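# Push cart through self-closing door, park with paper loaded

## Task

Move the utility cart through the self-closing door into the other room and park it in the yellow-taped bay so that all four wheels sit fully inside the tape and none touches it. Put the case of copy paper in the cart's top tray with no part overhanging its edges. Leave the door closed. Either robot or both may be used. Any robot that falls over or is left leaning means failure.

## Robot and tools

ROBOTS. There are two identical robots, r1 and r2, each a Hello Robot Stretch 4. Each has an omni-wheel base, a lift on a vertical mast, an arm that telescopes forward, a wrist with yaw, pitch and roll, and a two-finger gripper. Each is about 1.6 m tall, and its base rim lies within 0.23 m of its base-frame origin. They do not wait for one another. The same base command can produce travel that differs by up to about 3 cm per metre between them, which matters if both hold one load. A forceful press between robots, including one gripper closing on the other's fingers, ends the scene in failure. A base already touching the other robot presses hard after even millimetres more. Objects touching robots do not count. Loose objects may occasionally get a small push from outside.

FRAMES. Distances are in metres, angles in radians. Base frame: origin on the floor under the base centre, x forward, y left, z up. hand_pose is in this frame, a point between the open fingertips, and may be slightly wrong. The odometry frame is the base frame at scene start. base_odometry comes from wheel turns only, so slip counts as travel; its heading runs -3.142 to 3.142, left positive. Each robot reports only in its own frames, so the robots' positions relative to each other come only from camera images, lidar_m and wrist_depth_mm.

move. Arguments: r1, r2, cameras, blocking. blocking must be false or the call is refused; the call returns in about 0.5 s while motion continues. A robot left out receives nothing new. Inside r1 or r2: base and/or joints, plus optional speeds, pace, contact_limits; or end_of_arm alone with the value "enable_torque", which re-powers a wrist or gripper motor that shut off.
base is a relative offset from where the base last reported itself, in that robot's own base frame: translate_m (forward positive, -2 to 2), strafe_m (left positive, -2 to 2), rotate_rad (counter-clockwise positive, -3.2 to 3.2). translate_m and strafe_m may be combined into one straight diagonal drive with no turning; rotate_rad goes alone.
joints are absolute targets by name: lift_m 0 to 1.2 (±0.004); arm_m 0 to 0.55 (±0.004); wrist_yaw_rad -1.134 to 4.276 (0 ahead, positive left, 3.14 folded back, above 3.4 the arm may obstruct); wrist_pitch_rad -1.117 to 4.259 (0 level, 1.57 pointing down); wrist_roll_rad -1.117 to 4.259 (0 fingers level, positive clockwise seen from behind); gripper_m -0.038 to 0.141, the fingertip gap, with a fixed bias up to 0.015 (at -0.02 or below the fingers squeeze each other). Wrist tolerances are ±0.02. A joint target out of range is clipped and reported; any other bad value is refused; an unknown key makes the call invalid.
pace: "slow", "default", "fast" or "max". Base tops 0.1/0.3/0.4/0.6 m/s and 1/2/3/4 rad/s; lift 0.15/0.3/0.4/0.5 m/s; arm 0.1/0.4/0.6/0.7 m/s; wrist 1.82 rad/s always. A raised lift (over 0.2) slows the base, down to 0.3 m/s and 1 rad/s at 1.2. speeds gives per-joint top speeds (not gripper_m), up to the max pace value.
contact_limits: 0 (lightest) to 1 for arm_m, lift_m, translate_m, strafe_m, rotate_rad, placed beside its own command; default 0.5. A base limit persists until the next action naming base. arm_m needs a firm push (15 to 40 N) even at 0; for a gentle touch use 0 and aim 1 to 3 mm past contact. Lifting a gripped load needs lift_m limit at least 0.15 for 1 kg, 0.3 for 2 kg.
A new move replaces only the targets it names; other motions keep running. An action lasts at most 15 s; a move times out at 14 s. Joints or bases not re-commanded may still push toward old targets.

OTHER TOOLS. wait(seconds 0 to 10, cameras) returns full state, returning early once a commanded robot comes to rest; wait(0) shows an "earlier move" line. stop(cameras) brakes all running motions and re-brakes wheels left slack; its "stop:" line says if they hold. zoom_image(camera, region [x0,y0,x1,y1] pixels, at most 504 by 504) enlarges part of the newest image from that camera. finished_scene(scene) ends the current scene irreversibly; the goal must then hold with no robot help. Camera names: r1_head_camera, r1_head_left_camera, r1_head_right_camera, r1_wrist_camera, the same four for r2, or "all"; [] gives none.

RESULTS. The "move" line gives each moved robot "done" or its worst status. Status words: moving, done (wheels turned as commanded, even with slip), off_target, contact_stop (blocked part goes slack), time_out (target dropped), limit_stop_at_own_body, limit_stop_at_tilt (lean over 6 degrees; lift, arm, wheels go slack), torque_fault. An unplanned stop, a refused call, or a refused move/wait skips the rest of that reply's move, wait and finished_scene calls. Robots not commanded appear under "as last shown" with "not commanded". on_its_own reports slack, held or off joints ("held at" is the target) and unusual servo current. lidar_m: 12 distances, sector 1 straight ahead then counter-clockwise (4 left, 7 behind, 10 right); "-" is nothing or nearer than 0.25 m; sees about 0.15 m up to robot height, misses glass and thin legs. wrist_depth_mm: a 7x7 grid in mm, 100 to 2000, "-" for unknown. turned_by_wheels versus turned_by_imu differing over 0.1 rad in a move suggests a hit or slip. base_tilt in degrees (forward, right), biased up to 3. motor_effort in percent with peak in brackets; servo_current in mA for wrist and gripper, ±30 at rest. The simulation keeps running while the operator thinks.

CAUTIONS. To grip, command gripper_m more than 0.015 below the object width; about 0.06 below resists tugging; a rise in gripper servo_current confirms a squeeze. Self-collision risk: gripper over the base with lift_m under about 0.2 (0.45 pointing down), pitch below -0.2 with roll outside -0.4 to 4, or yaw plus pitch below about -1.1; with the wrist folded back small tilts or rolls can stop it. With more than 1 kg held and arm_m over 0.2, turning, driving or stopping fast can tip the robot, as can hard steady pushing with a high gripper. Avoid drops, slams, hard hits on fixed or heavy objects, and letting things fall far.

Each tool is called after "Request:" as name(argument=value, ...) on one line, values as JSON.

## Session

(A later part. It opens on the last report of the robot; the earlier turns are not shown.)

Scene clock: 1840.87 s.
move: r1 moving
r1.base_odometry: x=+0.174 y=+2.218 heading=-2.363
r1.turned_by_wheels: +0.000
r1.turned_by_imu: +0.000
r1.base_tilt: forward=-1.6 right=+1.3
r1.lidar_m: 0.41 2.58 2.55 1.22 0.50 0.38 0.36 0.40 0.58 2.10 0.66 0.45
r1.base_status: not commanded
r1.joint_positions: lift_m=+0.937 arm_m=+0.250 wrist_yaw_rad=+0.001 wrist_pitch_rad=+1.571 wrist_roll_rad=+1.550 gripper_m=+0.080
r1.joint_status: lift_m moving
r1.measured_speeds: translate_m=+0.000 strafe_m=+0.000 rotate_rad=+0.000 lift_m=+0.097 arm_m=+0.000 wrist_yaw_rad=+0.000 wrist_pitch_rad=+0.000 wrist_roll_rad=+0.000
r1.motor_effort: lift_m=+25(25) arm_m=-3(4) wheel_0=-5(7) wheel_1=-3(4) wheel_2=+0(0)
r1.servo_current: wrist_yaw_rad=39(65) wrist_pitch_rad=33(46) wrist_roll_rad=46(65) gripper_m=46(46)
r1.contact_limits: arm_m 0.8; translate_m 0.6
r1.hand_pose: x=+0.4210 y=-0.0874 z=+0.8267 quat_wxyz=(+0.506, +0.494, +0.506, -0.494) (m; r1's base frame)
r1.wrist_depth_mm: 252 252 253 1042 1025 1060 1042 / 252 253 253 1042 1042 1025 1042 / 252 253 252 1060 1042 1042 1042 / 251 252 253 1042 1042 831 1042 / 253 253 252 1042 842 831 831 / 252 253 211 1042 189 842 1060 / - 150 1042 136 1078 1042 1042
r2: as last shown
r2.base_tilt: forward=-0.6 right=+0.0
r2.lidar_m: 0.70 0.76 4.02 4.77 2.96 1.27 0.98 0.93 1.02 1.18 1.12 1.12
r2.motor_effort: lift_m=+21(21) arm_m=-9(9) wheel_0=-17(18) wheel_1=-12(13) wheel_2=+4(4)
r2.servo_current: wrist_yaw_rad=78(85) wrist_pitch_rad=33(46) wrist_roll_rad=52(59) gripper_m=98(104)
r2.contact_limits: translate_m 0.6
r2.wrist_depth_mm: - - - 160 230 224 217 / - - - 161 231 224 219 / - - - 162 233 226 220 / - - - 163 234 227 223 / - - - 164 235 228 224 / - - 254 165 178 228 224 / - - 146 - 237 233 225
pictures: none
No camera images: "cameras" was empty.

Request:
move(blocking=false, r2={"base":{"translate_m":0.1,"strafe_m":0.15},"joints":{"wrist_yaw_rad":0.55},"speeds":{"wrist_yaw_rad":0.13},"pace":"slow","contact_limits":{"translate_m":0.6}}, cameras=[])

Request:
wait(seconds=4, cameras=["r2_head_camera","r2_wrist_camera","r1_head_right_camera"])

Scene clock: 1875.30 s.
earlier move: r1 done
move: r2 moving
r1.base_odometry: x=+0.174 y=+2.218 heading=-2.363
r1.turned_by_wheels: +0.000
r1.turned_by_imu: -0.002
r1.base_tilt: forward=-1.6 right=+1.3
r1.lidar_m: 0.41 2.57 2.57 1.18 0.52 0.38 0.37 0.39 0.64 2.12 0.68 0.42
r1.base_status: not commanded
r1.joint_positions: lift_m=+1.099 arm_m=+0.250 wrist_yaw_rad=+0.001 wrist_pitch_rad=+1.571 wrist_roll_rad=+1.550 gripper_m=+0.080
r1.joint_status: all done
r1.measured_speeds: all 0
r1.motor_effort: lift_m=+24(24) arm_m=-1(1) wheel_0=-2(3) wheel_1=-2(3) wheel_2=+0(0)
r1.servo_current: wrist_yaw_rad=46(52) wrist_pitch_rad=39(46) wrist_roll_rad=65(65) gripper_m=46(46)
r1.contact_limits: arm_m 0.8; translate_m 0.6
r1.hand_pose: x=+0.4210 y=-0.0874 z=+0.9893 quat_wxyz=(+0.506, +0.494, +0.506, -0.494) (m; r1's base frame)
r1.wrist_depth_mm: 298 415 415 1205 1229 1205 1205 / 301 415 415 1205 1182 1205 1182 / 304 415 415 1229 1229 1205 1205 / 306 418 413 1182 1008 991 1205 / 322 415 415 1205 991 976 1182 / 415 413 198 1229 186 991 1205 / 1229 1205 1182 143 1205 1229 1229
r2.base_odometry: x=-3.418 y=+0.665 heading=-1.956
r2.turned_by_wheels: -0.001
r2.turned_by_imu: +0.003
r2.base_tilt: forward=-0.7 right=+0.1
r2.lidar_m: 0.70 0.77 3.99 4.77 3.02 1.31 0.99 0.96 1.02 1.16 1.14 1.10
r2.base_status: translate_m moving; strafe_m moving
r2.joint_positions: lift_m=+0.950 arm_m=+0.300 wrist_yaw_rad=+0.733 wrist_pitch_rad=+0.001 wrist_roll_rad=+0.000 gripper_m=-0.029
r2.joint_status: wrist_yaw_rad moving
r2.measured_speeds: translate_m=+0.026 strafe_m=+0.039 rotate_rad=+0.001 lift_m=+0.000 arm_m=+0.000 wrist_yaw_rad=-0.121 wrist_pitch_rad=+0.000 wrist_roll_rad=+0.000
r2.motor_effort: lift_m=+21(21) arm_m=-9(9) wheel_0=-8(17) wheel_1=+2(10) wheel_2=-7(8)
r2.servo_current: wrist_yaw_rad=46(85) wrist_pitch_rad=39(46) wrist_roll_rad=33(52) gripper_m=98(104)
r2.contact_limits: translate_m 0.6
r2.hand_pose: x=+0.7441 y=+0.1279 z=+1.1276 quat_wxyz=(+0.934, +0.000, +0.000, +0.358) (m; r2's base frame)
r2.wrist_depth_mm: - - 247 161 232 226 220 / - - 249 163 234 227 224 / - - 250 164 236 228 224 / - - 252 165 236 230 225 / - - 252 166 238 231 227 / - - 253 167 180 231 229 / - - 253 - 240 231 229
pictures: none
No camera images: "cameras" was empty.

Scene clock: 1877.90 s.
earlier move: r2 done
r1.base_odometry: x=+0.174 y=+2.218 heading=-2.363
r1.turned_by_wheels: +0.000
r1.turned_by_imu: +0.000
r1.base_tilt: forward=-1.6 right=+1.3
r1.lidar_m: 0.37 2.56 2.56 1.16 0.50 0.37 0.35 0.40 0.62 2.13 0.67 0.43
r1.base_status: not commanded
r1.joint_positions: lift_m=+1.099 arm_m=+0.250 wrist_yaw_rad=+0.001 wrist_pitch_rad=+1.571 wrist_roll_rad=+1.550 gripper_m=+0.080
r1.joint_status: all done
r1.measured_speeds: all 0
r1.motor_effort: lift_m=+24(25) arm_m=+0(1) wheel_0=-2(3) wheel_1=-2(3) wheel_2=+0(0)
r1.servo_current: wrist_yaw_rad=59(65) wrist_pitch_rad=39(52) wrist_roll_rad=39(65) gripper_m=46(46)
r1.contact_limits: arm_m 0.8; translate_m 0.6
r1.hand_pose: x=+0.4210 y=-0.0874 z=+0.9893 quat_wxyz=(+0.506, +0.494, +0.506, -0.494) (m; r1's base frame)
r1.wrist_depth_mm: 298 413 415 1205 1205 1182 1229 / 301 415 413 1205 1205 1229 1182 / 303 418 418 1205 1182 1205 1205 / 304 413 415 1205 1025 991 1182 / 324 415 418 1182 991 1008 1229 / 415 415 198 1229 186 1008 1182 / 1182 1182 1205 143 1182 1205 1205
r2.base_odometry: x=-3.324 y=+0.525 heading=-1.957
r2.turned_by_wheels: -0.001
r2.turned_by_imu: -0.003
r2.base_tilt: forward=-0.6 right=+0.1
r2.lidar_m: 0.70 3.64 3.86 4.68 3.54 1.53 1.13 1.09 1.17 1.27 1.21 1.00
r2.base_status: done
r2.joint_positions: lift_m=+0.950 arm_m=+0.300 wrist_yaw_rad=+0.538 wrist_pitch_rad=+0.001 wrist_roll_rad=+0.000 gripper_m=-0.029
r2.joint_status: all done
r2.measured_speeds: all 0
r2.motor_effort: lift_m=+21(21) arm_m=-9(10) wheel_0=-21(23) wheel_1=-4(10) wheel_2=-7(10)
r2.servo_current: wrist_yaw_rad=72(85) wrist_pitch_rad=39(46) wrist_roll_rad=52(59) gripper_m=91(104)
r2.contact_limits: translate_m 0.6
r2.hand_pose: x=+0.7637 y=+0.0727 z=+1.1276 quat_wxyz=(+0.964, +0.000, +0.001, +0.266) (m; r2's base frame)
r2.wrist_depth_mm: - - 242 160 236 233 229 / - - 242 166 236 234 232 / - - 243 162 238 236 232 / - - 246 163 238 236 236 / - - 248 165 241 238 236 / - - 248 166 177 238 237 / - - 250 - 243 241 238
wait: 2.60 of 4 s (r2 has come to rest)
pictures: r1_head_right_camera, r2_head_camera, r2_wrist_camera
Images, in order (width x height): r1_head_right_camera 420x672, r2_head_camera 420x560, r2_wrist_camera 616x392.

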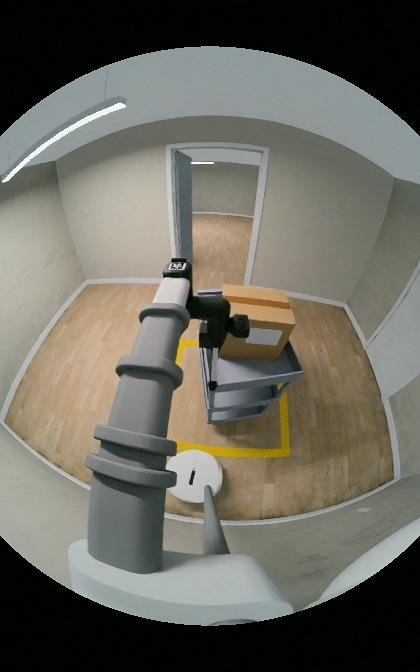

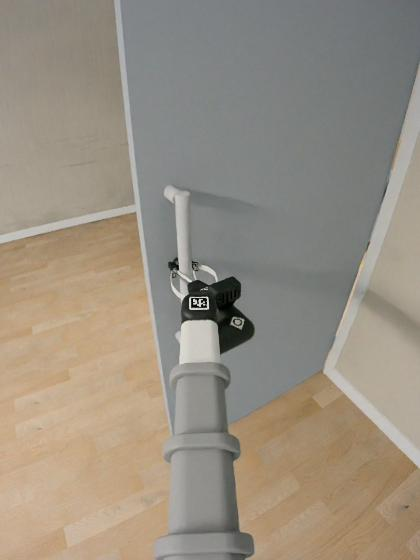

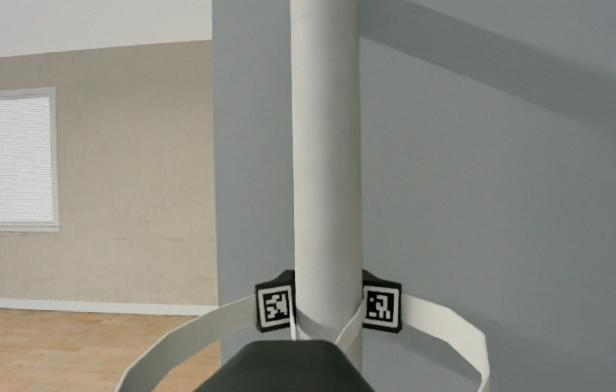

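Request:
move(blocking=false, r2={"base":{"translate_m":0.187,"strafe_m":0.195},"joints":{"wrist_yaw_rad":0.22},"speeds":{"wrist_yaw_rad":0.11},"pace":"slow","contact_limits":{"translate_m":0.6}}, cameras=[])

Request:
wait(seconds=3, cameras=[])

Request:
wait(seconds=1, cameras=["r2_head_camera"])

Scene clock: 1891.43 s.
move: r2 moving
r1: as last shown
r1.turned_by_imu: -0.001
r1.lidar_m: 0.41 2.54 2.56 1.17 0.52 0.37 0.35 0.39 0.61 2.09 0.70 0.42
r1.motor_effort: lift_m=+24(24) arm_m=+1(1) wheel_0=-2(3) wheel_1=-3(3) wheel_2=+0(0)
r1.servo_current: wrist_yaw_rad=39(65) wrist_pitch_rad=39(46) wrist_roll_rad=39(72) gripper_m=39(46)
r1.contact_limits: arm_m 0.8; translate_m 0.6
r1.wrist_depth_mm: 297 415 410 1205 1182 1205 1205 / 303 415 415 1182 1229 1229 1205 / 303 413 418 1182 1182 1182 1182 / 304 415 413 1182 1025 1008 1182 / 324 413 418 1229 991 991 1205 / 418 415 197 1182 186 991 1229 / 1182 1205 1205 143 1182 1205 1205
r2.base_odometry: x=-3.318 y=+0.514 heading=-1.959
r2.turned_by_wheels: -0.002
r2.turned_by_imu: +0.000
r2.base_tilt: forward=-0.6 right=+0.1
r2.lidar_m: 0.71 3.62 3.84 4.68 3.57 1.50 1.16 1.11 1.20 1.29 1.24 1.01
r2.base_status: translate_m moving; strafe_m moving
r2.joint_positions: lift_m=+0.950 arm_m=+0.300 wrist_yaw_rad=+0.496 wrist_pitch_rad=+0.001 wrist_roll_rad=+0.000 gripper_m=-0.029
r2.joint_status: wrist_yaw_rad moving
r2.measured_speeds: translate_m=+0.033 strafe_m=+0.037 rotate_rad=-0.002 lift_m=+0.000 arm_m=+0.000 wrist_yaw_rad=-0.107 wrist_pitch_rad=+0.000 wrist_roll_rad=+0.000
r2.motor_effort: lift_m=+21(21) arm_m=-9(9) wheel_0=-16(20) wheel_1=+1(3) wheel_2=-10(10)
r2.servo_current: wrist_yaw_rad=20(91) wrist_pitch_rad=39(46) wrist_roll_rad=39(59) gripper_m=98(104)
r2.contact_limits: translate_m 0.6
r2.hand_pose: x=+0.7665 y=+0.0602 z=+1.1276 quat_wxyz=(+0.969, +0.000, +0.001, +0.245) (m; r2's base frame)
r2.wrist_depth_mm: - - 242 161 236 236 235 / - - 242 164 238 237 236 / - - 244 165 240 237 238 / - - 245 166 241 239 238 / - - 247 166 243 240 240 / - - 247 167 181 242 242 / - - 248 - 246 243 244
pictures: none
No camera images: "cameras" was empty.

Scene clock: 1894.43 s.
earlier move: r2 moving
r1.base_odometry: x=+0.174 y=+2.218 heading=-2.363
r1.turned_by_wheels: +0.000
r1.turned_by_imu: +0.000
r1.base_tilt: forward=-1.6 right=+1.3
r1.lidar_m: 0.41 2.57 2.57 1.20 0.51 0.35 0.35 0.40 0.60 2.10 0.66 0.42
r1.base_status: not commanded
r1.joint_positions: lift_m=+1.099 arm_m=+0.250 wrist_yaw_rad=+0.001 wrist_pitch_rad=+1.571 wrist_roll_rad=+1.550 gripper_m=+0.080
r1.joint_status: not commanded
r1.measured_speeds: all 0
r1.motor_effort: lift_m=+24(24) arm_m=+1(1) wheel_0=-3(3) wheel_1=-2(3) wheel_2=+0(0)
r1.servo_current: wrist_yaw_rad=65(65) wrist_pitch_rad=33(52) wrist_roll_rad=59(72) gripper_m=46(52)
r1.contact_limits: arm_m 0.8; translate_m 0.6
r1.hand_pose: x=+0.4210 y=-0.0874 z=+0.9893 quat_wxyz=(+0.506, +0.494, +0.506, -0.494) (m; r1's base frame)
r1.wrist_depth_mm: 298 415 418 1205 1182 1182 1229 / 301 415 415 1205 1205 1205 1205 / 303 418 413 1182 1205 1229 1205 / 304 415 415 1205 1042 991 1205 / 324 413 415 1205 991 991 1205 / 413 415 198 1182 186 1008 1205 / 1205 1205 1205 143 1205 1229 1229
r2.base_odometry: x=-3.215 y=+0.280 heading=-1.960
r2.turned_by_wheels: -0.001
r2.turned_by_imu: -0.041
r2.base_tilt: forward=-0.6 right=+0.1
r2.lidar_m: 0.69 3.37 3.54 4.65 4.48 1.95 1.43 1.36 1.44 1.37 1.31 0.89
r2.base_status: translate_m moving; strafe_m moving
r2.joint_positions: lift_m=+0.950 arm_m=+0.300 wrist_yaw_rad=+0.210 wrist_pitch_rad=+0.001 wrist_roll_rad=+0.000 gripper_m=-0.029
r2.joint_status: all done
r2.measured_speeds: translate_m=+0.013 strafe_m=+0.018 rotate_rad=-0.002 lift_m=+0.000 arm_m=+0.000 wrist_yaw_rad=+0.000 wrist_pitch_rad=+0.000 wrist_roll_rad=+0.000
r2.motor_effort: lift_m=+21(21) arm_m=-10(10) wheel_0=-24(29) wheel_1=-6(8) wheel_2=-9(15)
r2.servo_current: wrist_yaw_rad=59(111) wrist_pitch_rad=46(46) wrist_roll_rad=52(59) gripper_m=91(104)
r2.contact_limits: translate_m 0.6
r2.hand_pose: x=+0.7716 y=-0.0252 z=+1.1276 quat_wxyz=(+0.994, +0.000, +0.001, +0.105) (m; r2's base frame)
r2.wrist_depth_mm: - - 234 163 243 250 254 / - - 236 165 246 252 256 / - - 236 163 246 252 257 / - - 238 164 248 254 258 / - - 239 164 250 256 260 / - - 238 165 177 256 262 / - - 241 - 253 256 263
wait: 3.00 s; no rest
pictures: none
No camera images: "cameras" was empty.

Scene clock: 1894.97 s.
earlier move: r2 done
r1.base_odometry: x=+0.174 y=+2.218 heading=-2.363
r1.turned_by_wheels: +0.000
r1.turned_by_imu: +0.000
r1.base_tilt: forward=-1.6 right=+1.2
r1.lidar_m: 0.40 2.56 2.54 1.19 0.47 0.38 0.36 0.41 0.60 2.10 0.68 0.42
r1.base_status: not commanded
r1.joint_positions: lift_m=+1.099 arm_m=+0.250 wrist_yaw_rad=+0.001 wrist_pitch_rad=+1.571 wrist_roll_rad=+1.550 gripper_m=+0.080
r1.joint_status: not commanded
r1.measured_speeds: all 0
r1.motor_effort: lift_m=+24(24) arm_m=+1(1) wheel_0=-1(3) wheel_1=-3(3) wheel_2=+0(0)
r1.servo_current: wrist_yaw_rad=39(65) wrist_pitch_rad=39(52) wrist_roll_rad=52(72) gripper_m=39(52)
r1.contact_limits: arm_m 0.8; translate_m 0.6
r1.hand_pose: x=+0.4210 y=-0.0874 z=+0.9893 quat_wxyz=(+0.506, +0.494, +0.506, -0.494) (m; r1's base frame)
r1.wrist_depth_mm: 297 418 415 1205 1205 1205 1205 / 301 415 415 1182 1182 1205 1182 / 304 415 415 1182 1205 1205 1205 / 306 413 418 1205 1008 976 1182 / 324 415 415 1182 991 991 1182 / 415 418 198 1205 186 991 1205 / 1205 1205 1229 143 1182 1205 1205
r2.base_odometry: x=-3.214 y=+0.279 heading=-1.959
r2.turned_by_wheels: +0.000
r2.turned_by_imu: -0.005
r2.base_tilt: forward=-0.6 right=+0.1
r2.lidar_m: 0.71 3.37 3.54 4.62 4.48 1.96 1.43 1.37 1.43 1.39 1.32 0.91
r2.base_status: done
r2.joint_positions: lift_m=+0.950 arm_m=+0.300 wrist_yaw_rad=+0.210 wrist_pitch_rad=+0.001 wrist_roll_rad=+0.000 gripper_m=-0.029
r2.joint_status: all done
r2.measured_speeds: all 0
r2.motor_effort: lift_m=+21(21) arm_m=-10(11) wheel_0=-20(29) wheel_1=-7(8) wheel_2=-7(15)
r2.servo_current: wrist_yaw_rad=52(111) wrist_pitch_rad=39(46) wrist_roll_rad=52(59) gripper_m=98(104)
r2.contact_limits: translate_m 0.6
r2.hand_pose: x=+0.7716 y=-0.0252 z=+1.1276 quat_wxyz=(+0.994, +0.000, +0.001, +0.105) (m; r2's base frame)
r2.wrist_depth_mm: - - 234 163 245 250 255 / - - 235 164 246 251 255 / - - 236 164 248 253 258 / - - 237 164 249 255 260 / - - 240 165 250 255 259 / - - 239 165 179 257 262 / - - 241 - 254 255 264
wait: 0.53 of 1 s (r2 has come to rest)
pictures: r2_head_camera
Images, in order (width x height): r2_head_camera 420x560.

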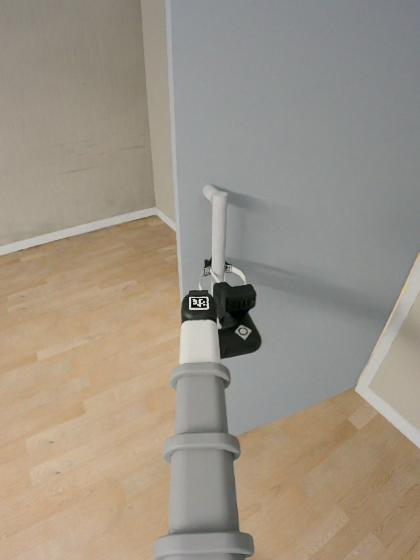

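Request:
move(blocking=false, r2={"base":{"translate_m":0.24,"strafe_m":0.13},"joints":{"wrist_yaw_rad":0.0},"speeds":{"wrist_yaw_rad":0.08},"pace":"slow","contact_limits":{"translate_m":0.6}}, cameras=[])

Request:
wait(seconds=3.2, cameras=[])

Request:
wait(seconds=1, cameras=["r2_head_camera"])

Scene clock: 1905.67 s.
move: r2 moving
r1: as last shown
r1.turned_by_imu: -0.001
r1.base_tilt: forward=-1.6 right=+1.3
r1.lidar_m: 0.42 2.56 2.55 1.17 0.50 0.37 0.35 0.39 0.63 2.11 0.71 0.42
r1.motor_effort: lift_m=+24(24) arm_m=+2(2) wheel_0=-3(3) wheel_1=-3(3) wheel_2=+0(0)
r1.servo_current: wrist_yaw_rad=46(52) wrist_pitch_rad=39(46) wrist_roll_rad=52(59) gripper_m=39(46)
r1.contact_limits: arm_m 0.8; translate_m 0.6
r1.wrist_depth_mm: 298 415 415 1205 1229 1205 1205 / 301 415 418 1182 1205 1205 1205 / 304 415 418 1205 1229 1205 1182 / 306 415 415 1205 1025 991 1205 / 322 418 413 1229 991 991 1160 / 418 418 197 1229 186 1008 1205 / 1205 1205 1205 144 1205 1229 1205
r2.base_odometry: x=-3.213 y=+0.264 heading=-1.961
r2.turned_by_wheels: -0.001
r2.turned_by_imu: +0.000
r2.base_tilt: forward=-0.7 right=+0.1
r2.lidar_m: 0.72 3.36 3.48 4.61 4.47 2.00 1.43 1.36 1.47 1.40 1.33 0.85
r2.base_status: translate_m moving; strafe_m moving
r2.joint_positions: lift_m=+0.950 arm_m=+0.300 wrist_yaw_rad=+0.181 wrist_pitch_rad=+0.001 wrist_roll_rad=+0.000 gripper_m=-0.029
r2.joint_status: wrist_yaw_rad moving
r2.measured_speeds: translate_m=+0.048 strafe_m=+0.027 rotate_rad=+0.002 lift_m=+0.000 arm_m=+0.000 wrist_yaw_rad=-0.082 wrist_pitch_rad=+0.000 wrist_roll_rad=+0.000
r2.motor_effort: lift_m=+21(21) arm_m=-10(11) wheel_0=-9(18) wheel_1=+2(5) wheel_2=-10(11)
r2.servo_current: wrist_yaw_rad=65(98) wrist_pitch_rad=39(39) wrist_roll_rad=46(59) gripper_m=91(104)
r2.contact_limits: translate_m 0.6
r2.hand_pose: x=+0.7707 y=-0.0340 z=+1.1276 quat_wxyz=(+0.996, +0.000, +0.001, +0.090) (m; r2's base frame)
r2.wrist_depth_mm: - - 234 167 245 252 258 / - - 235 163 247 252 259 / - - 237 164 249 255 260 / - - 237 166 250 256 263 / - - 241 167 252 256 264 / - - 238 167 180 262 267 / - - 241 - 256 258 268
pictures: none
No camera images: "cameras" was empty.

Scene clock: 1908.87 s.
earlier move: r2 moving
r1.base_odometry: x=+0.174 y=+2.218 heading=-2.363
r1.turned_by_wheels: +0.000
r1.turned_by_imu: +0.000
r1.base_tilt: forward=-1.6 right=+1.3
r1.lidar_m: 0.39 2.56 2.55 1.18 0.49 0.36 0.35 0.40 0.61 2.13 0.68 0.42
r1.base_status: not commanded
r1.joint_positions: lift_m=+1.099 arm_m=+0.250 wrist_yaw_rad=+0.001 wrist_pitch_rad=+1.571 wrist_roll_rad=+1.550 gripper_m=+0.080
r1.joint_status: not commanded
r1.measured_speeds: all 0
r1.motor_effort: lift_m=+24(25) arm_m=+2(2) wheel_0=-3(3) wheel_1=-2(3) wheel_2=+0(0)
r1.servo_current: wrist_yaw_rad=46(72) wrist_pitch_rad=39(52) wrist_roll_rad=46(59) gripper_m=46(52)
r1.contact_limits: arm_m 0.8; translate_m 0.6
r1.hand_pose: x=+0.4210 y=-0.0874 z=+0.9893 quat_wxyz=(+0.506, +0.494, +0.506, -0.494) (m; r1's base frame)
r1.wrist_depth_mm: 300 413 415 1229 1205 1182 1205 / 301 418 415 1182 1182 1160 1182 / 304 410 413 1205 1182 1182 1205 / 304 415 415 1160 1025 991 1182 / 322 418 415 1205 1008 1008 1182 / 415 415 197 1205 186 991 1205 / 1205 1229 1205 143 1205 1205 1182
r2.base_odometry: x=-3.186 y=+0.007 heading=-1.962
r2.turned_by_wheels: -0.001
r2.turned_by_imu: -0.042
r2.base_tilt: forward=-0.6 right=+0.1
r2.lidar_m: 0.70 3.09 3.18 4.22 4.47 2.47 1.73 1.65 1.71 1.37 1.21 0.81
r2.base_status: translate_m moving; strafe_m moving
r2.joint_positions: lift_m=+0.950 arm_m=+0.300 wrist_yaw_rad=-0.010 wrist_pitch_rad=+0.001 wrist_roll_rad=+0.000 gripper_m=-0.029
r2.joint_status: all done
r2.measured_speeds: translate_m=+0.001 strafe_m=+0.001 rotate_rad=-0.004 lift_m=+0.000 arm_m=+0.000 wrist_yaw_rad=+0.000 wrist_pitch_rad=+0.000 wrist_roll_rad=+0.000
r2.motor_effort: lift_m=+21(21) arm_m=-11(12) wheel_0=-16(22) wheel_1=-7(9) wheel_2=-7(14)
r2.servo_current: wrist_yaw_rad=65(117) wrist_pitch_rad=39(46) wrist_roll_rad=46(59) gripper_m=104(104)
r2.contact_limits: translate_m 0.6
r2.hand_pose: x=+0.7589 y=-0.0902 z=+1.1276 quat_wxyz=(+1.000, +0.000, +0.001, -0.005) (m; r2's base frame)
r2.wrist_depth_mm: - - 235 166 247 253 258 / - - 236 164 249 252 259 / - - 237 165 249 255 260 / - - 238 166 250 256 264 / - - 240 167 253 258 264 / - - 237 168 180 259 266 / - - 241 - 255 258 267
wait: 3.20 s; no rest
pictures: none
No camera images: "cameras" was empty.

Scene clock: 1909.13 s.
earlier move: r2 done
r1.base_odometry: x=+0.174 y=+2.218 heading=-2.363
r1.turned_by_wheels: +0.000
r1.turned_by_imu: +0.000
r1.base_tilt: forward=-1.6 right=+1.3
r1.lidar_m: 0.41 2.56 2.55 1.18 0.48 0.37 0.36 0.40 0.60 2.12 0.70 0.41
r1.base_status: not commanded
r1.joint_positions: lift_m=+1.099 arm_m=+0.250 wrist_yaw_rad=+0.001 wrist_pitch_rad=+1.571 wrist_roll_rad=+1.550 gripper_m=+0.080
r1.joint_status: not commanded
r1.measured_speeds: all 0
r1.motor_effort: lift_m=+24(25) arm_m=+2(2) wheel_0=-2(3) wheel_1=-2(3) wheel_2=+0(0)
r1.servo_current: wrist_yaw_rad=39(72) wrist_pitch_rad=39(52) wrist_roll_rad=46(59) gripper_m=39(52)
r1.contact_limits: arm_m 0.8; translate_m 0.6
r1.hand_pose: x=+0.4210 y=-0.0874 z=+0.9893 quat_wxyz=(+0.506, +0.494, +0.506, -0.494) (m; r1's base frame)
r1.wrist_depth_mm: 300 415 418 1229 1182 1182 1182 / 301 415 413 1205 1205 1205 1205 / 303 413 418 1205 1205 1205 1205 / 304 415 413 1182 1025 991 1182 / 325 418 415 1182 991 1008 1205 / 415 413 198 1182 186 1025 1205 / 1205 1182 1205 143 1205 1205 1229
r2.base_odometry: x=-3.186 y=+0.007 heading=-1.962
r2.turned_by_wheels: +0.000
r2.turned_by_imu: +0.000
r2.base_tilt: forward=-0.7 right=+0.1
r2.lidar_m: 0.69 3.07 3.16 4.20 4.47 2.47 1.74 1.67 1.72 1.39 1.24 0.81
r2.base_status: done
r2.joint_positions: lift_m=+0.950 arm_m=+0.300 wrist_yaw_rad=-0.010 wrist_pitch_rad=+0.001 wrist_roll_rad=+0.000 gripper_m=-0.029
r2.joint_status: all done
r2.measured_speeds: all 0
r2.motor_effort: lift_m=+21(21) arm_m=-11(12) wheel_0=-16(22) wheel_1=-6(9) wheel_2=-7(14)
r2.servo_current: wrist_yaw_rad=59(117) wrist_pitch_rad=33(46) wrist_roll_rad=52(59) gripper_m=91(104)
r2.contact_limits: translate_m 0.6
r2.hand_pose: x=+0.7589 y=-0.0902 z=+1.1276 quat_wxyz=(+1.000, +0.000, +0.001, -0.005) (m; r2's base frame)
r2.wrist_depth_mm: - - 234 167 246 252 257 / - - 236 163 248 254 259 / - - 236 165 249 255 260 / - - 239 166 250 258 263 / - - 239 167 251 258 264 / - - 238 168 180 260 266 / - - 241 - 255 258 267
wait: 0.27 of 1 s (r2 has come to rest)
pictures: r2_head_camera
Images, in order (width x height): r2_head_camera 420x560.

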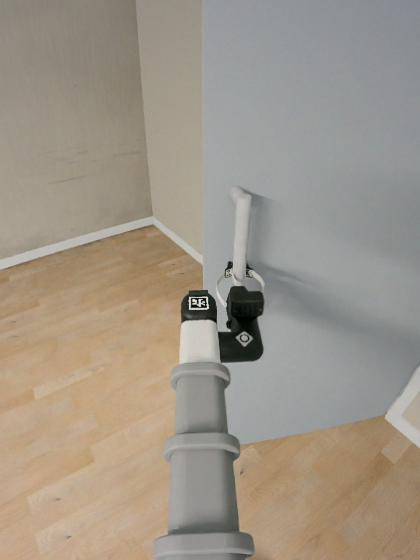

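Request:
move(blocking=false, r2={"base":{"translate_m":0.3,"strafe_m":0.08},"joints":{"wrist_yaw_rad":-0.24},"speeds":{"wrist_yaw_rad":0.08},"pace":"slow","contact_limits":{"translate_m":0.6}}, cameras=[])

Request:
wait(seconds=3.5, cameras=[])

Request:
wait(seconds=1, cameras=["r2_head_camera"])

Scene clock: 1915.87 s.
move: r2 moving
r1: as last shown
r1.lidar_m: 0.41 2.56 2.55 1.17 0.50 0.36 0.35 0.39 0.60 2.11 0.69 0.42
r1.motor_effort: lift_m=+24(24) arm_m=+3(3) wheel_0=-2(3) wheel_1=-3(3) wheel_2=+0(0)
r1.servo_current: wrist_yaw_rad=52(59) wrist_pitch_rad=46(46) wrist_roll_rad=46(59) gripper_m=39(46)
r1.contact_limits: arm_m 0.8; translate_m 0.6
r1.wrist_depth_mm: 298 415 415 1205 1205 1205 1205 / 301 415 415 1205 1205 1205 1182 / 303 415 415 1205 1205 1205 1205 / 306 415 418 1205 1025 991 1182 / 324 418 418 1229 1008 991 1205 / 415 413 198 1205 186 976 1229 / 1205 1229 1205 143 1229 1205 1205
r2.base_odometry: x=-3.187 y=-0.006 heading=-1.963
r2.turned_by_wheels: -0.001
r2.turned_by_imu: +0.000
r2.base_tilt: forward=-0.7 right=+0.1
r2.lidar_m: 0.70 3.06 3.18 4.22 4.48 2.52 1.76 1.67 1.75 1.37 1.22 0.81
r2.base_status: translate_m moving; strafe_m moving
r2.joint_positions: lift_m=+0.950 arm_m=+0.300 wrist_yaw_rad=-0.035 wrist_pitch_rad=+0.001 wrist_roll_rad=+0.000 gripper_m=-0.029
r2.joint_status: wrist_yaw_rad moving
r2.measured_speeds: translate_m=+0.049 strafe_m=+0.013 rotate_rad=-0.001 lift_m=+0.000 arm_m=+0.000 wrist_yaw_rad=-0.071 wrist_pitch_rad=+0.000 wrist_roll_rad=+0.000
r2.motor_effort: lift_m=+21(21) arm_m=-11(12) wheel_0=-6(15) wheel_1=+2(5) wheel_2=-10(12)
r2.servo_current: wrist_yaw_rad=26(91) wrist_pitch_rad=46(46) wrist_roll_rad=52(65) gripper_m=104(104)
r2.contact_limits: translate_m 0.6
r2.hand_pose: x=+0.7565 y=-0.0974 z=+1.1276 quat_wxyz=(+1.000, +0.000, +0.001, -0.017) (m; r2's base frame)
r2.wrist_depth_mm: - - 234 162 247 253 260 / - - 236 163 249 255 262 / - - 236 163 251 257 262 / - - 239 165 251 259 265 / - - 240 166 253 259 266 / - - 237 167 179 263 267 / - - 241 - 256 264 271
pictures: none
No camera images: "cameras" was empty.

Scene clock: 1919.37 s.
earlier move: r2 moving
r1.base_odometry: x=+0.174 y=+2.218 heading=-2.363
r1.turned_by_wheels: +0.000
r1.turned_by_imu: +0.000
r1.base_tilt: forward=-1.6 right=+1.2
r1.lidar_m: 0.41 2.57 2.54 1.21 0.49 0.38 0.35 0.39 0.62 2.09 0.71 0.42
r1.base_status: not commanded
r1.joint_positions: lift_m=+1.099 arm_m=+0.250 wrist_yaw_rad=+0.001 wrist_pitch_rad=+1.571 wrist_roll_rad=+1.550 gripper_m=+0.080
r1.joint_status: not commanded
r1.measured_speeds: all 0
r1.motor_effort: lift_m=+24(25) arm_m=+3(3) wheel_0=-2(3) wheel_1=-2(3) wheel_2=+0(0)
r1.servo_current: wrist_yaw_rad=33(65) wrist_pitch_rad=52(52) wrist_roll_rad=46(65) gripper_m=39(46)
r1.contact_limits: arm_m 0.8; translate_m 0.6
r1.hand_pose: x=+0.4210 y=-0.0874 z=+0.9893 quat_wxyz=(+0.506, +0.494, +0.506, -0.494) (m; r1's base frame)
r1.wrist_depth_mm: 298 413 413 1205 1205 1205 1182 / 300 413 418 1182 1205 1182 1205 / 303 415 418 1205 1205 1205 1205 / 306 415 418 1182 1025 991 1205 / 324 418 418 1205 991 991 1182 / 418 418 198 1229 186 1008 1205 / 1182 1205 1205 143 1205 1205 1205
r2.base_odometry: x=-3.227 y=-0.300 heading=-1.964
r2.turned_by_wheels: -0.002
r2.turned_by_imu: -0.028
r2.base_tilt: forward=-0.6 right=+0.1
r2.lidar_m: 0.68 2.78 2.88 3.74 4.55 3.00 2.07 1.95 1.92 1.33 0.94 0.75
r2.base_status: translate_m moving; strafe_m moving
r2.joint_positions: lift_m=+0.950 arm_m=+0.300 wrist_yaw_rad=-0.247 wrist_pitch_rad=+0.001 wrist_roll_rad=+0.000 gripper_m=-0.029
r2.joint_status: all done
r2.measured_speeds: translate_m=+0.008 strafe_m=+0.003 rotate_rad=+0.006 lift_m=+0.000 arm_m=+0.000 wrist_yaw_rad=+0.000 wrist_pitch_rad=+0.000 wrist_roll_rad=+0.000
r2.motor_effort: lift_m=+21(21) arm_m=-11(12) wheel_0=-19(23) wheel_1=-4(6) wheel_2=-13(15)
r2.servo_current: wrist_yaw_rad=59(104) wrist_pitch_rad=46(52) wrist_roll_rad=39(65) gripper_m=98(104)
r2.contact_limits: translate_m 0.6
r2.hand_pose: x=+0.7296 y=-0.1553 z=+1.1276 quat_wxyz=(+0.992, +0.000, +0.001, -0.123) (m; r2's base frame)
r2.wrist_depth_mm: - - 236 165 245 250 255 / - - 236 166 247 252 256 / - - 236 165 248 254 259 / - - 238 166 249 256 260 / - - 241 167 250 257 262 / - - 182 168 180 257 263 / - - 242 - 254 257 266
wait: 3.50 s; no rest
pictures: none
No camera images: "cameras" was empty.

Scene clock: 1919.73 s.
earlier move: r2 done
r1.base_odometry: x=+0.174 y=+2.218 heading=-2.363
r1.turned_by_wheels: +0.000
r1.turned_by_imu: +0.000
r1.base_tilt: forward=-1.5 right=+1.2
r1.lidar_m: 0.41 2.58 2.54 1.19 0.48 0.36 0.36 0.39 0.62 2.13 0.69 0.43
r1.base_status: not commanded
r1.joint_positions: lift_m=+1.099 arm_m=+0.250 wrist_yaw_rad=+0.001 wrist_pitch_rad=+1.571 wrist_roll_rad=+1.550 gripper_m=+0.080
r1.joint_status: not commanded
r1.measured_speeds: all 0
r1.motor_effort: lift_m=+24(25) arm_m=+3(3) wheel_0=-2(3) wheel_1=-3(3) wheel_2=+0(0)
r1.servo_current: wrist_yaw_rad=33(65) wrist_pitch_rad=39(52) wrist_roll_rad=39(65) gripper_m=46(52)
r1.contact_limits: arm_m 0.8; translate_m 0.6
r1.hand_pose: x=+0.4210 y=-0.0874 z=+0.9893 quat_wxyz=(+0.506, +0.494, +0.506, -0.494) (m; r1's base frame)
r1.wrist_depth_mm: 298 415 415 1229 1229 1205 1229 / 301 415 418 1229 1205 1160 1205 / 303 415 413 1205 1182 1229 1229 / 306 415 418 1205 1042 1008 1160 / 324 415 415 1205 991 976 1205 / 413 418 197 1182 186 1008 1229 / 1182 1205 1182 143 1229 1205 1205
r2.base_odometry: x=-3.227 y=-0.301 heading=-1.964
r2.turned_by_wheels: +0.000
r2.turned_by_imu: -0.008
r2.base_tilt: forward=-0.6 right=+0.1
r2.lidar_m: 0.66 2.78 2.85 3.68 4.58 3.06 2.11 1.96 1.92 1.33 0.96 0.75
r2.base_status: done
r2.joint_positions: lift_m=+0.950 arm_m=+0.300 wrist_yaw_rad=-0.247 wrist_pitch_rad=+0.001 wrist_roll_rad=+0.000 gripper_m=-0.029
r2.joint_status: all done
r2.measured_speeds: all 0
r2.motor_effort: lift_m=+21(21) arm_m=-11(12) wheel_0=-18(23) wheel_1=-6(6) wheel_2=-10(15)
r2.servo_current: wrist_yaw_rad=65(104) wrist_pitch_rad=39(52) wrist_roll_rad=46(65) gripper_m=98(104)
r2.contact_limits: translate_m 0.6
r2.hand_pose: x=+0.7296 y=-0.1553 z=+1.1276 quat_wxyz=(+0.992, +0.000, +0.001, -0.123) (m; r2's base frame)
r2.wrist_depth_mm: - - 236 162 246 251 256 / - - 236 163 247 251 256 / - - 238 164 249 254 260 / - - 238 165 250 256 262 / - - 240 166 251 258 263 / - - 183 167 179 259 264 / - - 242 - 255 258 266
wait: 0.37 of 1 s (r2 has come to rest)
pictures: r2_head_camera
Images, in order (width x height): r2_head_camera 420x560.

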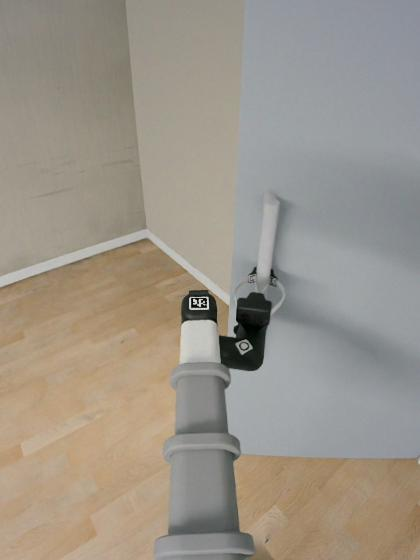

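Request:
move(blocking=false, r2={"base":{"translate_m":0.29,"strafe_m":0.03},"joints":{"wrist_yaw_rad":-0.52},"speeds":{"wrist_yaw_rad":0.095},"pace":"slow","contact_limits":{"translate_m":0.6}}, cameras=[])

Request:
wait(seconds=3.5, cameras=[])

Request:
wait(seconds=1, cameras=["r2_head_camera"])

Scene clock: 1931.60 s.
move: r2 moving
r1: as last shown
r1.turned_by_imu: -0.001
r1.base_tilt: forward=-1.6 right=+1.3
r1.lidar_m: 0.39 2.56 2.54 1.17 0.49 0.36 0.36 0.40 0.57 2.12 0.68 0.42
r1.motor_effort: lift_m=+24(24) arm_m=+4(4) wheel_0=-2(3) wheel_1=-2(3) wheel_2=+0(0)
r1.servo_current: wrist_yaw_rad=59(59) wrist_pitch_rad=39(52) wrist_roll_rad=39(65) gripper_m=46(46)
r1.contact_limits: arm_m 0.8; translate_m 0.6
r1.wrist_depth_mm: 298 418 415 1205 1229 1205 1182 / 300 413 415 1205 1205 1205 1205 / 303 415 418 1182 1205 1182 1182 / 306 413 415 1229 1025 1008 1205 / 324 418 418 1205 976 976 1160 / 418 415 198 1182 186 991 1205 / 1205 1205 1205 143 1205 1182 1205
r2.base_odometry: x=-3.230 y=-0.313 heading=-1.966
r2.turned_by_wheels: -0.001
r2.turned_by_imu: +0.000
r2.base_tilt: forward=-0.6 right=+0.2
r2.lidar_m: 0.68 2.75 2.83 3.61 4.58 3.05 2.11 1.95 1.92 1.32 0.96 0.75
r2.base_status: translate_m moving; strafe_m moving
r2.joint_positions: lift_m=+0.950 arm_m=+0.300 wrist_yaw_rad=-0.279 wrist_pitch_rad=+0.001 wrist_roll_rad=+0.000 gripper_m=-0.029
r2.joint_status: wrist_yaw_rad moving
r2.measured_speeds: translate_m=+0.048 strafe_m=+0.005 rotate_rad=+0.001 lift_m=+0.000 arm_m=+0.000 wrist_yaw_rad=-0.087 wrist_pitch_rad=+0.000 wrist_roll_rad=+0.000
r2.motor_effort: lift_m=+21(21) arm_m=-11(12) wheel_0=-9(17) wheel_1=+3(4) wheel_2=-11(12)
r2.servo_current: wrist_yaw_rad=65(65) wrist_pitch_rad=39(46) wrist_roll_rad=46(52) gripper_m=104(104)
r2.contact_limits: translate_m 0.6
r2.hand_pose: x=+0.7245 y=-0.1636 z=+1.1276 quat_wxyz=(+0.990, +0.000, +0.001, -0.139) (m; r2's base frame)
r2.wrist_depth_mm: - - 234 161 247 254 260 / - - 236 162 248 256 260 / - - 236 164 250 255 263 / - - 238 164 250 258 264 / - - 240 166 253 259 265 / - - 183 167 179 262 268 / - - 240 - 256 260 271
pictures: none
No camera images: "cameras" was empty.

Scene clock: 1935.10 s.
earlier move: r2 moving
r1.base_odometry: x=+0.174 y=+2.218 heading=-2.363
r1.turned_by_wheels: +0.000
r1.turned_by_imu: +0.000
r1.base_tilt: forward=-1.6 right=+1.3
r1.lidar_m: 0.41 2.57 2.55 1.19 0.49 0.38 0.34 0.39 0.61 2.11 0.69 0.42
r1.base_status: not commanded
r1.joint_positions: lift_m=+1.099 arm_m=+0.250 wrist_yaw_rad=+0.001 wrist_pitch_rad=+1.571 wrist_roll_rad=+1.550 gripper_m=+0.080
r1.joint_status: not commanded
r1.measured_speeds: all 0
r1.motor_effort: lift_m=+24(24) arm_m=+3(4) wheel_0=-2(3) wheel_1=-2(3) wheel_2=+0(0)
r1.servo_current: wrist_yaw_rad=33(72) wrist_pitch_rad=46(52) wrist_roll_rad=46(65) gripper_m=39(52)
r1.contact_limits: arm_m 0.8; translate_m 0.6
r1.hand_pose: x=+0.4210 y=-0.0874 z=+0.9893 quat_wxyz=(+0.506, +0.494, +0.506, -0.494) (m; r1's base frame)
r1.wrist_depth_mm: 298 415 415 1205 1205 1205 1229 / 301 413 418 1205 1205 1205 1205 / 303 415 415 1229 1205 1205 1229 / 304 415 415 1205 1025 991 1182 / 324 413 415 1182 1008 991 1205 / 415 415 198 1182 186 991 1205 / 1182 1205 1205 143 1205 1205 1182
r2.base_odometry: x=-3.311 y=-0.580 heading=-1.968
r2.turned_by_wheels: -0.002
r2.turned_by_imu: -0.037
r2.base_tilt: forward=-0.6 right=+0.1
r2.lidar_m: 0.73 2.52 2.56 3.26 4.70 3.59 2.40 2.21 1.79 1.18 0.80 0.64
r2.base_status: translate_m moving; strafe_m moving
r2.joint_positions: lift_m=+0.950 arm_m=+0.300 wrist_yaw_rad=-0.526 wrist_pitch_rad=+0.001 wrist_roll_rad=+0.000 gripper_m=-0.029
r2.joint_status: all done
r2.measured_speeds: translate_m=+0.000 strafe_m=+0.000 rotate_rad=-0.001 lift_m=+0.000 arm_m=+0.000 wrist_yaw_rad=+0.000 wrist_pitch_rad=+0.000 wrist_roll_rad=+0.000
r2.motor_effort: lift_m=+21(21) arm_m=-11(12) wheel_0=-21(28) wheel_1=-4(5) wheel_2=-14(18)
r2.servo_current: wrist_yaw_rad=59(117) wrist_pitch_rad=39(46) wrist_roll_rad=52(59) gripper_m=98(111)
r2.contact_limits: translate_m 0.6
r2.hand_pose: x=+0.6769 y=-0.2203 z=+1.1276 quat_wxyz=(+0.966, +0.000, +0.001, -0.260) (m; r2's base frame)
r2.wrist_depth_mm: - - 231 167 251 259 270 / - - 233 168 253 262 271 / - - 235 164 253 263 272 / - - 236 166 255 265 274 / - - 236 167 257 266 276 / - - 182 168 180 270 278 / - - 237 - 258 265 281
wait: 3.50 s; no rest
pictures: none
No camera images: "cameras" was empty.

Scene clock: 1935.30 s.
earlier move: r2 done
r1.base_odometry: x=+0.174 y=+2.218 heading=-2.363
r1.turned_by_wheels: +0.000
r1.turned_by_imu: +0.000
r1.base_tilt: forward=-1.5 right=+1.3
r1.lidar_m: 0.40 2.60 2.56 1.19 0.51 0.38 0.36 0.41 0.57 2.10 0.69 0.43
r1.base_status: not commanded
r1.joint_positions: lift_m=+1.099 arm_m=+0.250 wrist_yaw_rad=+0.001 wrist_pitch_rad=+1.571 wrist_roll_rad=+1.550 gripper_m=+0.080
r1.joint_status: not commanded
r1.measured_speeds: all 0
r1.motor_effort: lift_m=+24(24) arm_m=+4(4) wheel_0=-2(3) wheel_1=-2(3) wheel_2=+0(0)
r1.servo_current: wrist_yaw_rad=52(72) wrist_pitch_rad=46(52) wrist_roll_rad=26(65) gripper_m=39(52)
r1.contact_limits: arm_m 0.8; translate_m 0.6
r1.hand_pose: x=+0.4210 y=-0.0874 z=+0.9893 quat_wxyz=(+0.506, +0.494, +0.506, -0.494) (m; r1's base frame)
r1.wrist_depth_mm: 298 415 413 1205 1205 1205 1182 / 300 418 415 1205 1205 1205 1205 / 304 413 418 1182 1229 1205 1182 / 306 415 415 1205 1025 1008 1205 / 325 413 418 1205 991 1008 1160 / 418 415 198 1205 186 1008 1229 / 1205 1205 1205 143 1205 1182 1205
r2.base_odometry: x=-3.311 y=-0.580 heading=-1.968
r2.turned_by_wheels: +0.000
r2.turned_by_imu: +0.000
r2.base_tilt: forward=-0.7 right=+0.1
r2.lidar_m: 0.73 2.52 2.57 3.30 4.70 3.58 2.41 2.20 1.78 1.17 0.81 0.65
r2.base_status: done
r2.joint_positions: lift_m=+0.950 arm_m=+0.300 wrist_yaw_rad=-0.526 wrist_pitch_rad=+0.001 wrist_roll_rad=+0.000 gripper_m=-0.029
r2.joint_status: all done
r2.measured_speeds: all 0
r2.motor_effort: lift_m=+21(21) arm_m=-10(12) wheel_0=-21(28) wheel_1=-5(5) wheel_2=-13(18)
r2.servo_current: wrist_yaw_rad=46(117) wrist_pitch_rad=33(46) wrist_roll_rad=52(59) gripper_m=98(111)
r2.contact_limits: translate_m 0.6
r2.hand_pose: x=+0.6769 y=-0.2203 z=+1.1276 quat_wxyz=(+0.966, +0.000, +0.001, -0.260) (m; r2's base frame)
r2.wrist_depth_mm: - - 231 168 250 262 271 / - - 232 163 252 263 271 / - - 234 165 253 264 273 / - - 236 165 253 265 274 / - - 236 167 256 267 276 / - - 183 167 179 268 279 / - - 237 - 260 267 281
wait: 0.20 of 1 s (r2 has come to rest)
pictures: r2_head_camera
Images, in order (width x height): r2_head_camera 420x560.

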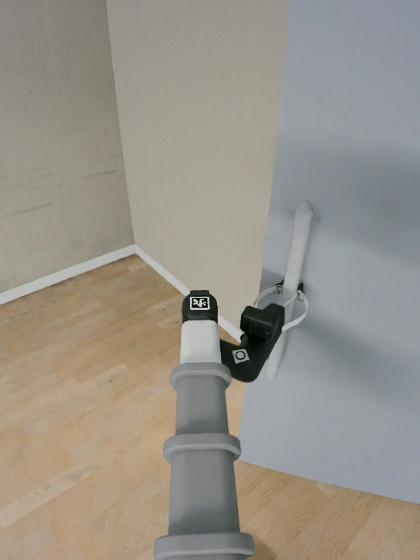

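Request:
move(blocking=false, r2={"base":{"translate_m":0.27,"strafe_m":-0.03},"joints":{"wrist_yaw_rad":-0.77},"speeds":{"wrist_yaw_rad":0.09},"pace":"slow","contact_limits":{"translate_m":0.6}}, cameras=[])

Request:
wait(seconds=3.3, cameras=[])

Request:
wait(seconds=1, cameras=["r2_head_camera","r1_head_camera"])

Scene clock: 1943.63 s.
move: r2 moving
r1: as last shown
r1.turned_by_imu: -0.001
r1.base_tilt: forward=-1.6 right=+1.3
r1.lidar_m: 0.42 2.57 2.54 1.18 0.50 0.37 0.34 0.38 0.61 2.12 0.67 0.43
r1.servo_current: wrist_yaw_rad=52(59) wrist_pitch_rad=46(52) wrist_roll_rad=39(65) gripper_m=46(46)
r1.contact_limits: arm_m 0.8; translate_m 0.6
r1.wrist_depth_mm: 298 418 415 1205 1182 1182 1182 / 303 413 415 1229 1182 1205 1229 / 304 415 415 1205 1182 1205 1205 / 306 415 415 1205 1025 991 1205 / 325 415 415 1205 976 991 1205 / 413 413 198 1229 186 1008 1205 / 1182 1205 1205 143 1205 1205 1205
r2.base_odometry: x=-3.317 y=-0.591 heading=-1.969
r2.turned_by_wheels: -0.002
r2.turned_by_imu: -0.001
r2.base_tilt: forward=-0.6 right=+0.0
r2.lidar_m: 0.69 2.51 2.55 3.26 4.71 3.58 2.43 2.22 1.79 1.19 0.80 0.67
r2.base_status: translate_m moving; strafe_m moving
r2.joint_positions: lift_m=+0.950 arm_m=+0.300 wrist_yaw_rad=-0.556 wrist_pitch_rad=+0.001 wrist_roll_rad=+0.000 gripper_m=-0.029
r2.joint_status: wrist_yaw_rad moving
r2.measured_speeds: translate_m=+0.048 strafe_m=-0.006 rotate_rad=+0.000 lift_m=+0.000 arm_m=+0.000 wrist_yaw_rad=-0.084 wrist_pitch_rad=+0.000 wrist_roll_rad=+0.000
r2.motor_effort: lift_m=+21(21) arm_m=-11(11) wheel_0=-10(20) wheel_1=+0(4) wheel_2=-12(15)
r2.servo_current: wrist_yaw_rad=59(78) wrist_pitch_rad=46(46) wrist_roll_rad=46(59) gripper_m=98(104)
r2.contact_limits: translate_m 0.6
r2.hand_pose: x=+0.6700 y=-0.2265 z=+1.1276 quat_wxyz=(+0.962, +0.000, +0.001, -0.275) (m; r2's base frame)
r2.wrist_depth_mm: - - 232 163 252 264 273 / - - 233 163 253 265 274 / - - 234 165 254 267 277 / - - 236 164 256 270 279 / - - 237 166 258 271 279 / - - 234 167 179 273 282 / - - 238 - 262 270 286
pictures: none
No camera images: "cameras" was empty.

Scene clock: 1946.93 s.
earlier move: r2 moving
r1.base_odometry: x=+0.174 y=+2.218 heading=-2.363
r1.turned_by_wheels: +0.000
r1.turned_by_imu: +0.000
r1.base_tilt: forward=-1.5 right=+1.3
r1.lidar_m: 0.41 2.57 2.56 1.19 0.48 0.38 0.33 0.41 0.62 2.12 0.69 0.42
r1.base_status: not commanded
r1.joint_positions: lift_m=+1.099 arm_m=+0.250 wrist_yaw_rad=+0.001 wrist_pitch_rad=+1.571 wrist_roll_rad=+1.550 gripper_m=+0.080
r1.joint_status: not commanded
r1.measured_speeds: all 0
r1.motor_effort: lift_m=+24(24) arm_m=+3(4) wheel_0=-3(3) wheel_1=-2(3) wheel_2=+0(0)
r1.servo_current: wrist_yaw_rad=52(65) wrist_pitch_rad=39(52) wrist_roll_rad=33(65) gripper_m=46(52)
r1.contact_limits: arm_m 0.8; translate_m 0.6
r1.hand_pose: x=+0.4210 y=-0.0874 z=+0.9893 quat_wxyz=(+0.506, +0.494, +0.506, -0.494) (m; r1's base frame)
r1.wrist_depth_mm: 300 415 415 1182 1205 1182 1205 / 301 415 415 1182 1205 1229 1182 / 303 415 415 1182 1205 1205 1182 / 306 418 415 1205 1025 991 1205 / 325 418 418 1205 991 991 1182 / 415 415 198 1205 186 991 1205 / 1229 1182 1182 143 1255 1205 1229
r2.base_odometry: x=-3.444 y=-0.817 heading=-1.971
r2.turned_by_wheels: -0.001
r2.turned_by_imu: -0.034
r2.base_tilt: forward=-0.6 right=+0.1
r2.lidar_m: 1.19 2.32 2.35 2.92 4.86 4.11 2.65 2.43 1.55 0.95 0.67 0.59
r2.base_status: translate_m moving; strafe_m moving
r2.joint_positions: lift_m=+0.950 arm_m=+0.300 wrist_yaw_rad=-0.773 wrist_pitch_rad=+0.001 wrist_roll_rad=+0.000 gripper_m=-0.029
r2.joint_status: all done
r2.measured_speeds: translate_m=+0.000 strafe_m=+0.000 rotate_rad=+0.000 lift_m=+0.000 arm_m=+0.000 wrist_yaw_rad=+0.008 wrist_pitch_rad=+0.000 wrist_roll_rad=+0.000
r2.motor_effort: lift_m=+21(21) arm_m=-8(11) wheel_0=-25(25) wheel_1=-5(5) wheel_2=-14(20)
r2.servo_current: wrist_yaw_rad=46(91) wrist_pitch_rad=39(46) wrist_roll_rad=39(65) gripper_m=91(111)
r2.contact_limits: translate_m 0.6
r2.hand_pose: x=+0.6165 y=-0.2640 z=+1.1276 quat_wxyz=(+0.926, +0.000, +0.000, -0.377) (m; r2's base frame)
r2.wrist_depth_mm: - - 230 163 254 268 279 / - - 233 163 256 270 282 / - - 233 165 257 270 283 / - - 235 165 258 272 285 / - - 236 167 262 273 287 / - - 232 167 179 276 289 / - - 236 - 265 276 291
wait: 3.30 s; no rest
pictures: none
No camera images: "cameras" was empty.

Scene clock: 1947.13 s.
earlier move: r2 done
r1.base_odometry: x=+0.174 y=+2.218 heading=-2.363
r1.turned_by_wheels: +0.000
r1.turned_by_imu: +0.000
r1.base_tilt: forward=-1.6 right=+1.3
r1.lidar_m: 0.42 2.57 2.55 1.19 0.51 0.38 0.34 0.39 0.61 2.11 0.69 0.43
r1.base_status: not commanded
r1.joint_positions: lift_m=+1.099 arm_m=+0.250 wrist_yaw_rad=+0.001 wrist_pitch_rad=+1.571 wrist_roll_rad=+1.550 gripper_m=+0.080
r1.joint_status: not commanded
r1.measured_speeds: all 0
r1.motor_effort: lift_m=+24(24) arm_m=+4(4) wheel_0=-2(3) wheel_1=-2(3) wheel_2=+0(0)
r1.servo_current: wrist_yaw_rad=52(65) wrist_pitch_rad=33(52) wrist_roll_rad=46(65) gripper_m=46(52)
r1.contact_limits: arm_m 0.8; translate_m 0.6
r1.hand_pose: x=+0.4210 y=-0.0874 z=+0.9893 quat_wxyz=(+0.506, +0.494, +0.506, -0.494) (m; r1's base frame)
r1.wrist_depth_mm: 298 415 415 1182 1205 1205 1229 / 301 415 415 1182 1205 1205 1205 / 303 415 415 1205 1205 1205 1205 / 307 413 418 1205 1025 991 1160 / 322 418 415 1182 991 991 1160 / 413 415 198 1205 186 1008 1205 / 1182 1205 1255 143 1205 1229 1229
r2.base_odometry: x=-3.444 y=-0.817 heading=-1.971
r2.turned_by_wheels: +0.000
r2.turned_by_imu: +0.000
r2.base_tilt: forward=-0.6 right=+0.1
r2.lidar_m: 1.15 2.32 2.34 2.92 4.89 4.15 2.63 2.43 1.56 0.94 0.70 0.61
r2.base_status: done
r2.joint_positions: lift_m=+0.950 arm_m=+0.300 wrist_yaw_rad=-0.773 wrist_pitch_rad=+0.001 wrist_roll_rad=+0.000 gripper_m=-0.029
r2.joint_status: all done
r2.measured_speeds: all 0
r2.motor_effort: lift_m=+21(21) arm_m=-8(11) wheel_0=-21(25) wheel_1=-5(5) wheel_2=-14(20)
r2.servo_current: wrist_yaw_rad=59(91) wrist_pitch_rad=46(46) wrist_roll_rad=39(65) gripper_m=98(111)
r2.contact_limits: translate_m 0.6
r2.hand_pose: x=+0.6165 y=-0.2640 z=+1.1276 quat_wxyz=(+0.926, +0.000, +0.000, -0.377) (m; r2's base frame)
r2.wrist_depth_mm: - - 232 163 254 268 281 / - - 233 163 255 270 282 / - - 234 165 257 271 282 / - - 235 165 259 273 286 / - - 236 167 260 274 287 / - - 232 167 178 277 286 / - - 236 - 265 278 293
wait: 0.20 of 1 s (r2 has come to rest)
pictures: r1_head_camera, r2_head_camera
Images, in order (width x height): r1_head_camera 420x560, r2_head_camera 420x560.

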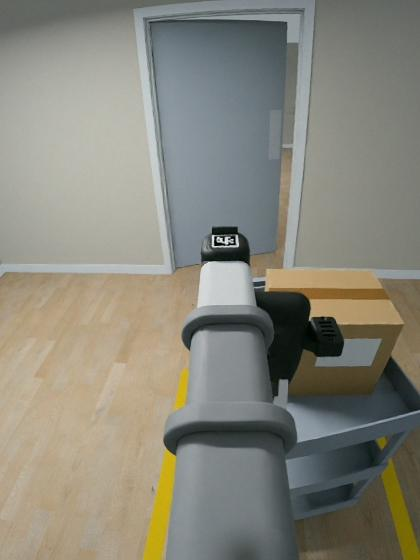

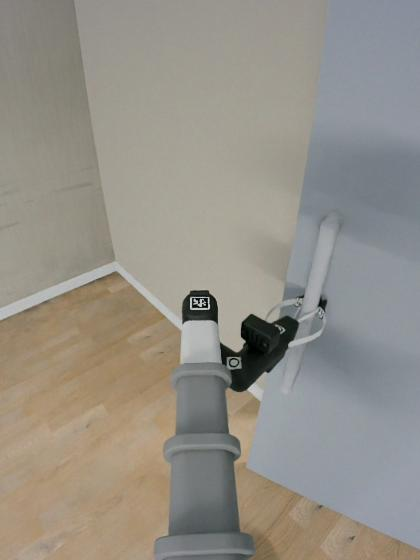

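Request:
move(blocking=false, r2={"base":{"translate_m":0.2,"strafe_m":-0.11},"joints":{"wrist_yaw_rad":-0.84},"speeds":{"wrist_yaw_rad":0.05},"pace":"slow","contact_limits":{"translate_m":0.6}}, cameras=[])

Request:
wait(seconds=3, cameras=["r1_head_camera"])

Scene clock: 1955.03 s.
move: r2 moving
r1: as last shown
r1.turned_by_imu: -0.001
r1.lidar_m: 0.40 2.58 2.55 1.16 0.50 0.38 0.36 0.40 0.61 2.11 0.68 0.42
r1.servo_current: wrist_yaw_rad=52(72) wrist_pitch_rad=39(46) wrist_roll_rad=65(65) gripper_m=46(46)
r1.contact_limits: arm_m 0.8; translate_m 0.6
r1.wrist_depth_mm: 300 415 415 1205 1205 1229 1205 / 301 415 418 1182 1182 1182 1205 / 304 415 415 1205 1205 1205 1205 / 304 415 415 1205 1025 991 1182 / 322 415 415 1229 1008 976 1182 / 415 415 198 1205 186 1008 1229 / 1205 1205 1229 143 1205 1205 1182
r2.base_odometry: x=-3.455 y=-0.825 heading=-1.973
r2.turned_by_wheels: -0.002
r2.turned_by_imu: -0.001
r2.base_tilt: forward=-0.6 right=+0.1
r2.lidar_m: 1.14 2.31 2.31 2.94 4.90 4.15 2.66 2.43 1.52 0.91 0.70 0.60
r2.base_status: translate_m moving; strafe_m moving
r2.joint_positions: lift_m=+0.950 arm_m=+0.300 wrist_yaw_rad=-0.789 wrist_pitch_rad=+0.001 wrist_roll_rad=+0.000 gripper_m=-0.029
r2.joint_status: wrist_yaw_rad moving
r2.measured_speeds: translate_m=+0.048 strafe_m=-0.027 rotate_rad=+0.003 lift_m=+0.000 arm_m=+0.000 wrist_yaw_rad=-0.050 wrist_pitch_rad=+0.000 wrist_roll_rad=+0.000
r2.motor_effort: lift_m=+21(21) arm_m=-8(9) wheel_0=-11(20) wheel_1=-2(4) wheel_2=-17(17)
r2.servo_current: wrist_yaw_rad=33(72) wrist_pitch_rad=39(46) wrist_roll_rad=39(52) gripper_m=104(104)
r2.contact_limits: translate_m 0.6
r2.hand_pose: x=+0.6124 y=-0.2662 z=+1.1276 quat_wxyz=(+0.923, +0.000, +0.000, -0.384) (m; r2's base frame)
r2.wrist_depth_mm: - - 231 165 254 267 279 / - - 232 163 255 270 279 / - - 236 166 256 270 283 / - - 235 165 258 271 283 / - - 236 168 260 273 287 / - - 185 167 181 278 289 / - 122 238 - 265 278 291
pictures: none
No camera images: "cameras" was empty.

Scene clock: 1957.97 s.
earlier move: r2 done
r1.base_odometry: x=+0.174 y=+2.218 heading=-2.363
r1.turned_by_wheels: +0.000
r1.turned_by_imu: +0.000
r1.base_tilt: forward=-1.6 right=+1.3
r1.lidar_m: 0.41 2.57 2.57 1.20 0.47 0.37 0.35 0.38 0.60 2.11 0.71 0.42
r1.base_status: not commanded
r1.joint_positions: lift_m=+1.099 arm_m=+0.250 wrist_yaw_rad=+0.001 wrist_pitch_rad=+1.571 wrist_roll_rad=+1.550 gripper_m=+0.080
r1.joint_status: not commanded
r1.measured_speeds: all 0
r1.motor_effort: lift_m=+24(25) arm_m=+3(4) wheel_0=-2(3) wheel_1=-2(3) wheel_2=+0(0)
r1.servo_current: wrist_yaw_rad=52(72) wrist_pitch_rad=33(46) wrist_roll_rad=52(72) gripper_m=39(46)
r1.contact_limits: arm_m 0.8; translate_m 0.6
r1.hand_pose: x=+0.4210 y=-0.0874 z=+0.9893 quat_wxyz=(+0.506, +0.494, +0.506, -0.494) (m; r1's base frame)
r1.wrist_depth_mm: 300 415 415 1182 1182 1182 1182 / 301 415 415 1182 1205 1205 1229 / 304 413 415 1182 1205 1205 1205 / 304 415 418 1182 1042 991 1182 / 322 418 418 1205 991 991 1205 / 415 415 198 1205 186 1008 1205 / 1205 1182 1205 143 1205 1229 1205
r2.base_odometry: x=-3.624 y=-0.958 heading=-1.974
r2.turned_by_wheels: -0.001
r2.turned_by_imu: -0.005
r2.base_tilt: forward=-0.6 right=+0.1
r2.lidar_m: 0.89 1.80 2.27 2.79 5.11 4.33 2.76 2.52 1.23 0.73 0.62 0.59
r2.base_status: done
r2.joint_positions: lift_m=+0.950 arm_m=+0.300 wrist_yaw_rad=-0.848 wrist_pitch_rad=+0.001 wrist_roll_rad=+0.000 gripper_m=-0.029
r2.joint_status: all done
r2.measured_speeds: all 0
r2.motor_effort: lift_m=+21(21) arm_m=-4(9) wheel_0=-19(20) wheel_1=-3(5) wheel_2=-17(17)
r2.servo_current: wrist_yaw_rad=46(98) wrist_pitch_rad=46(46) wrist_roll_rad=46(59) gripper_m=98(104)
r2.contact_limits: translate_m 0.6
r2.hand_pose: x=+0.5961 y=-0.2741 z=+1.1276 quat_wxyz=(+0.911, +0.000, +0.000, -0.411) (m; r2's base frame)
r2.wrist_depth_mm: 364 362 238 162 244 247 249 / 366 359 239 164 245 248 252 / 368 364 240 164 247 251 252 / 370 366 242 165 248 252 254 / 375 370 244 166 250 253 256 / 375 370 244 167 178 254 257 / 377 370 245 - 254 255 259
wait: 2.93 of 3 s (r2 has come to rest)
pictures: r1_head_camera
Images, in order (width x height): r1_head_camera 420x560.

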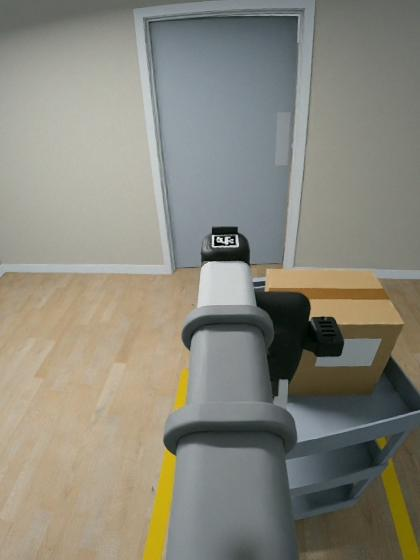

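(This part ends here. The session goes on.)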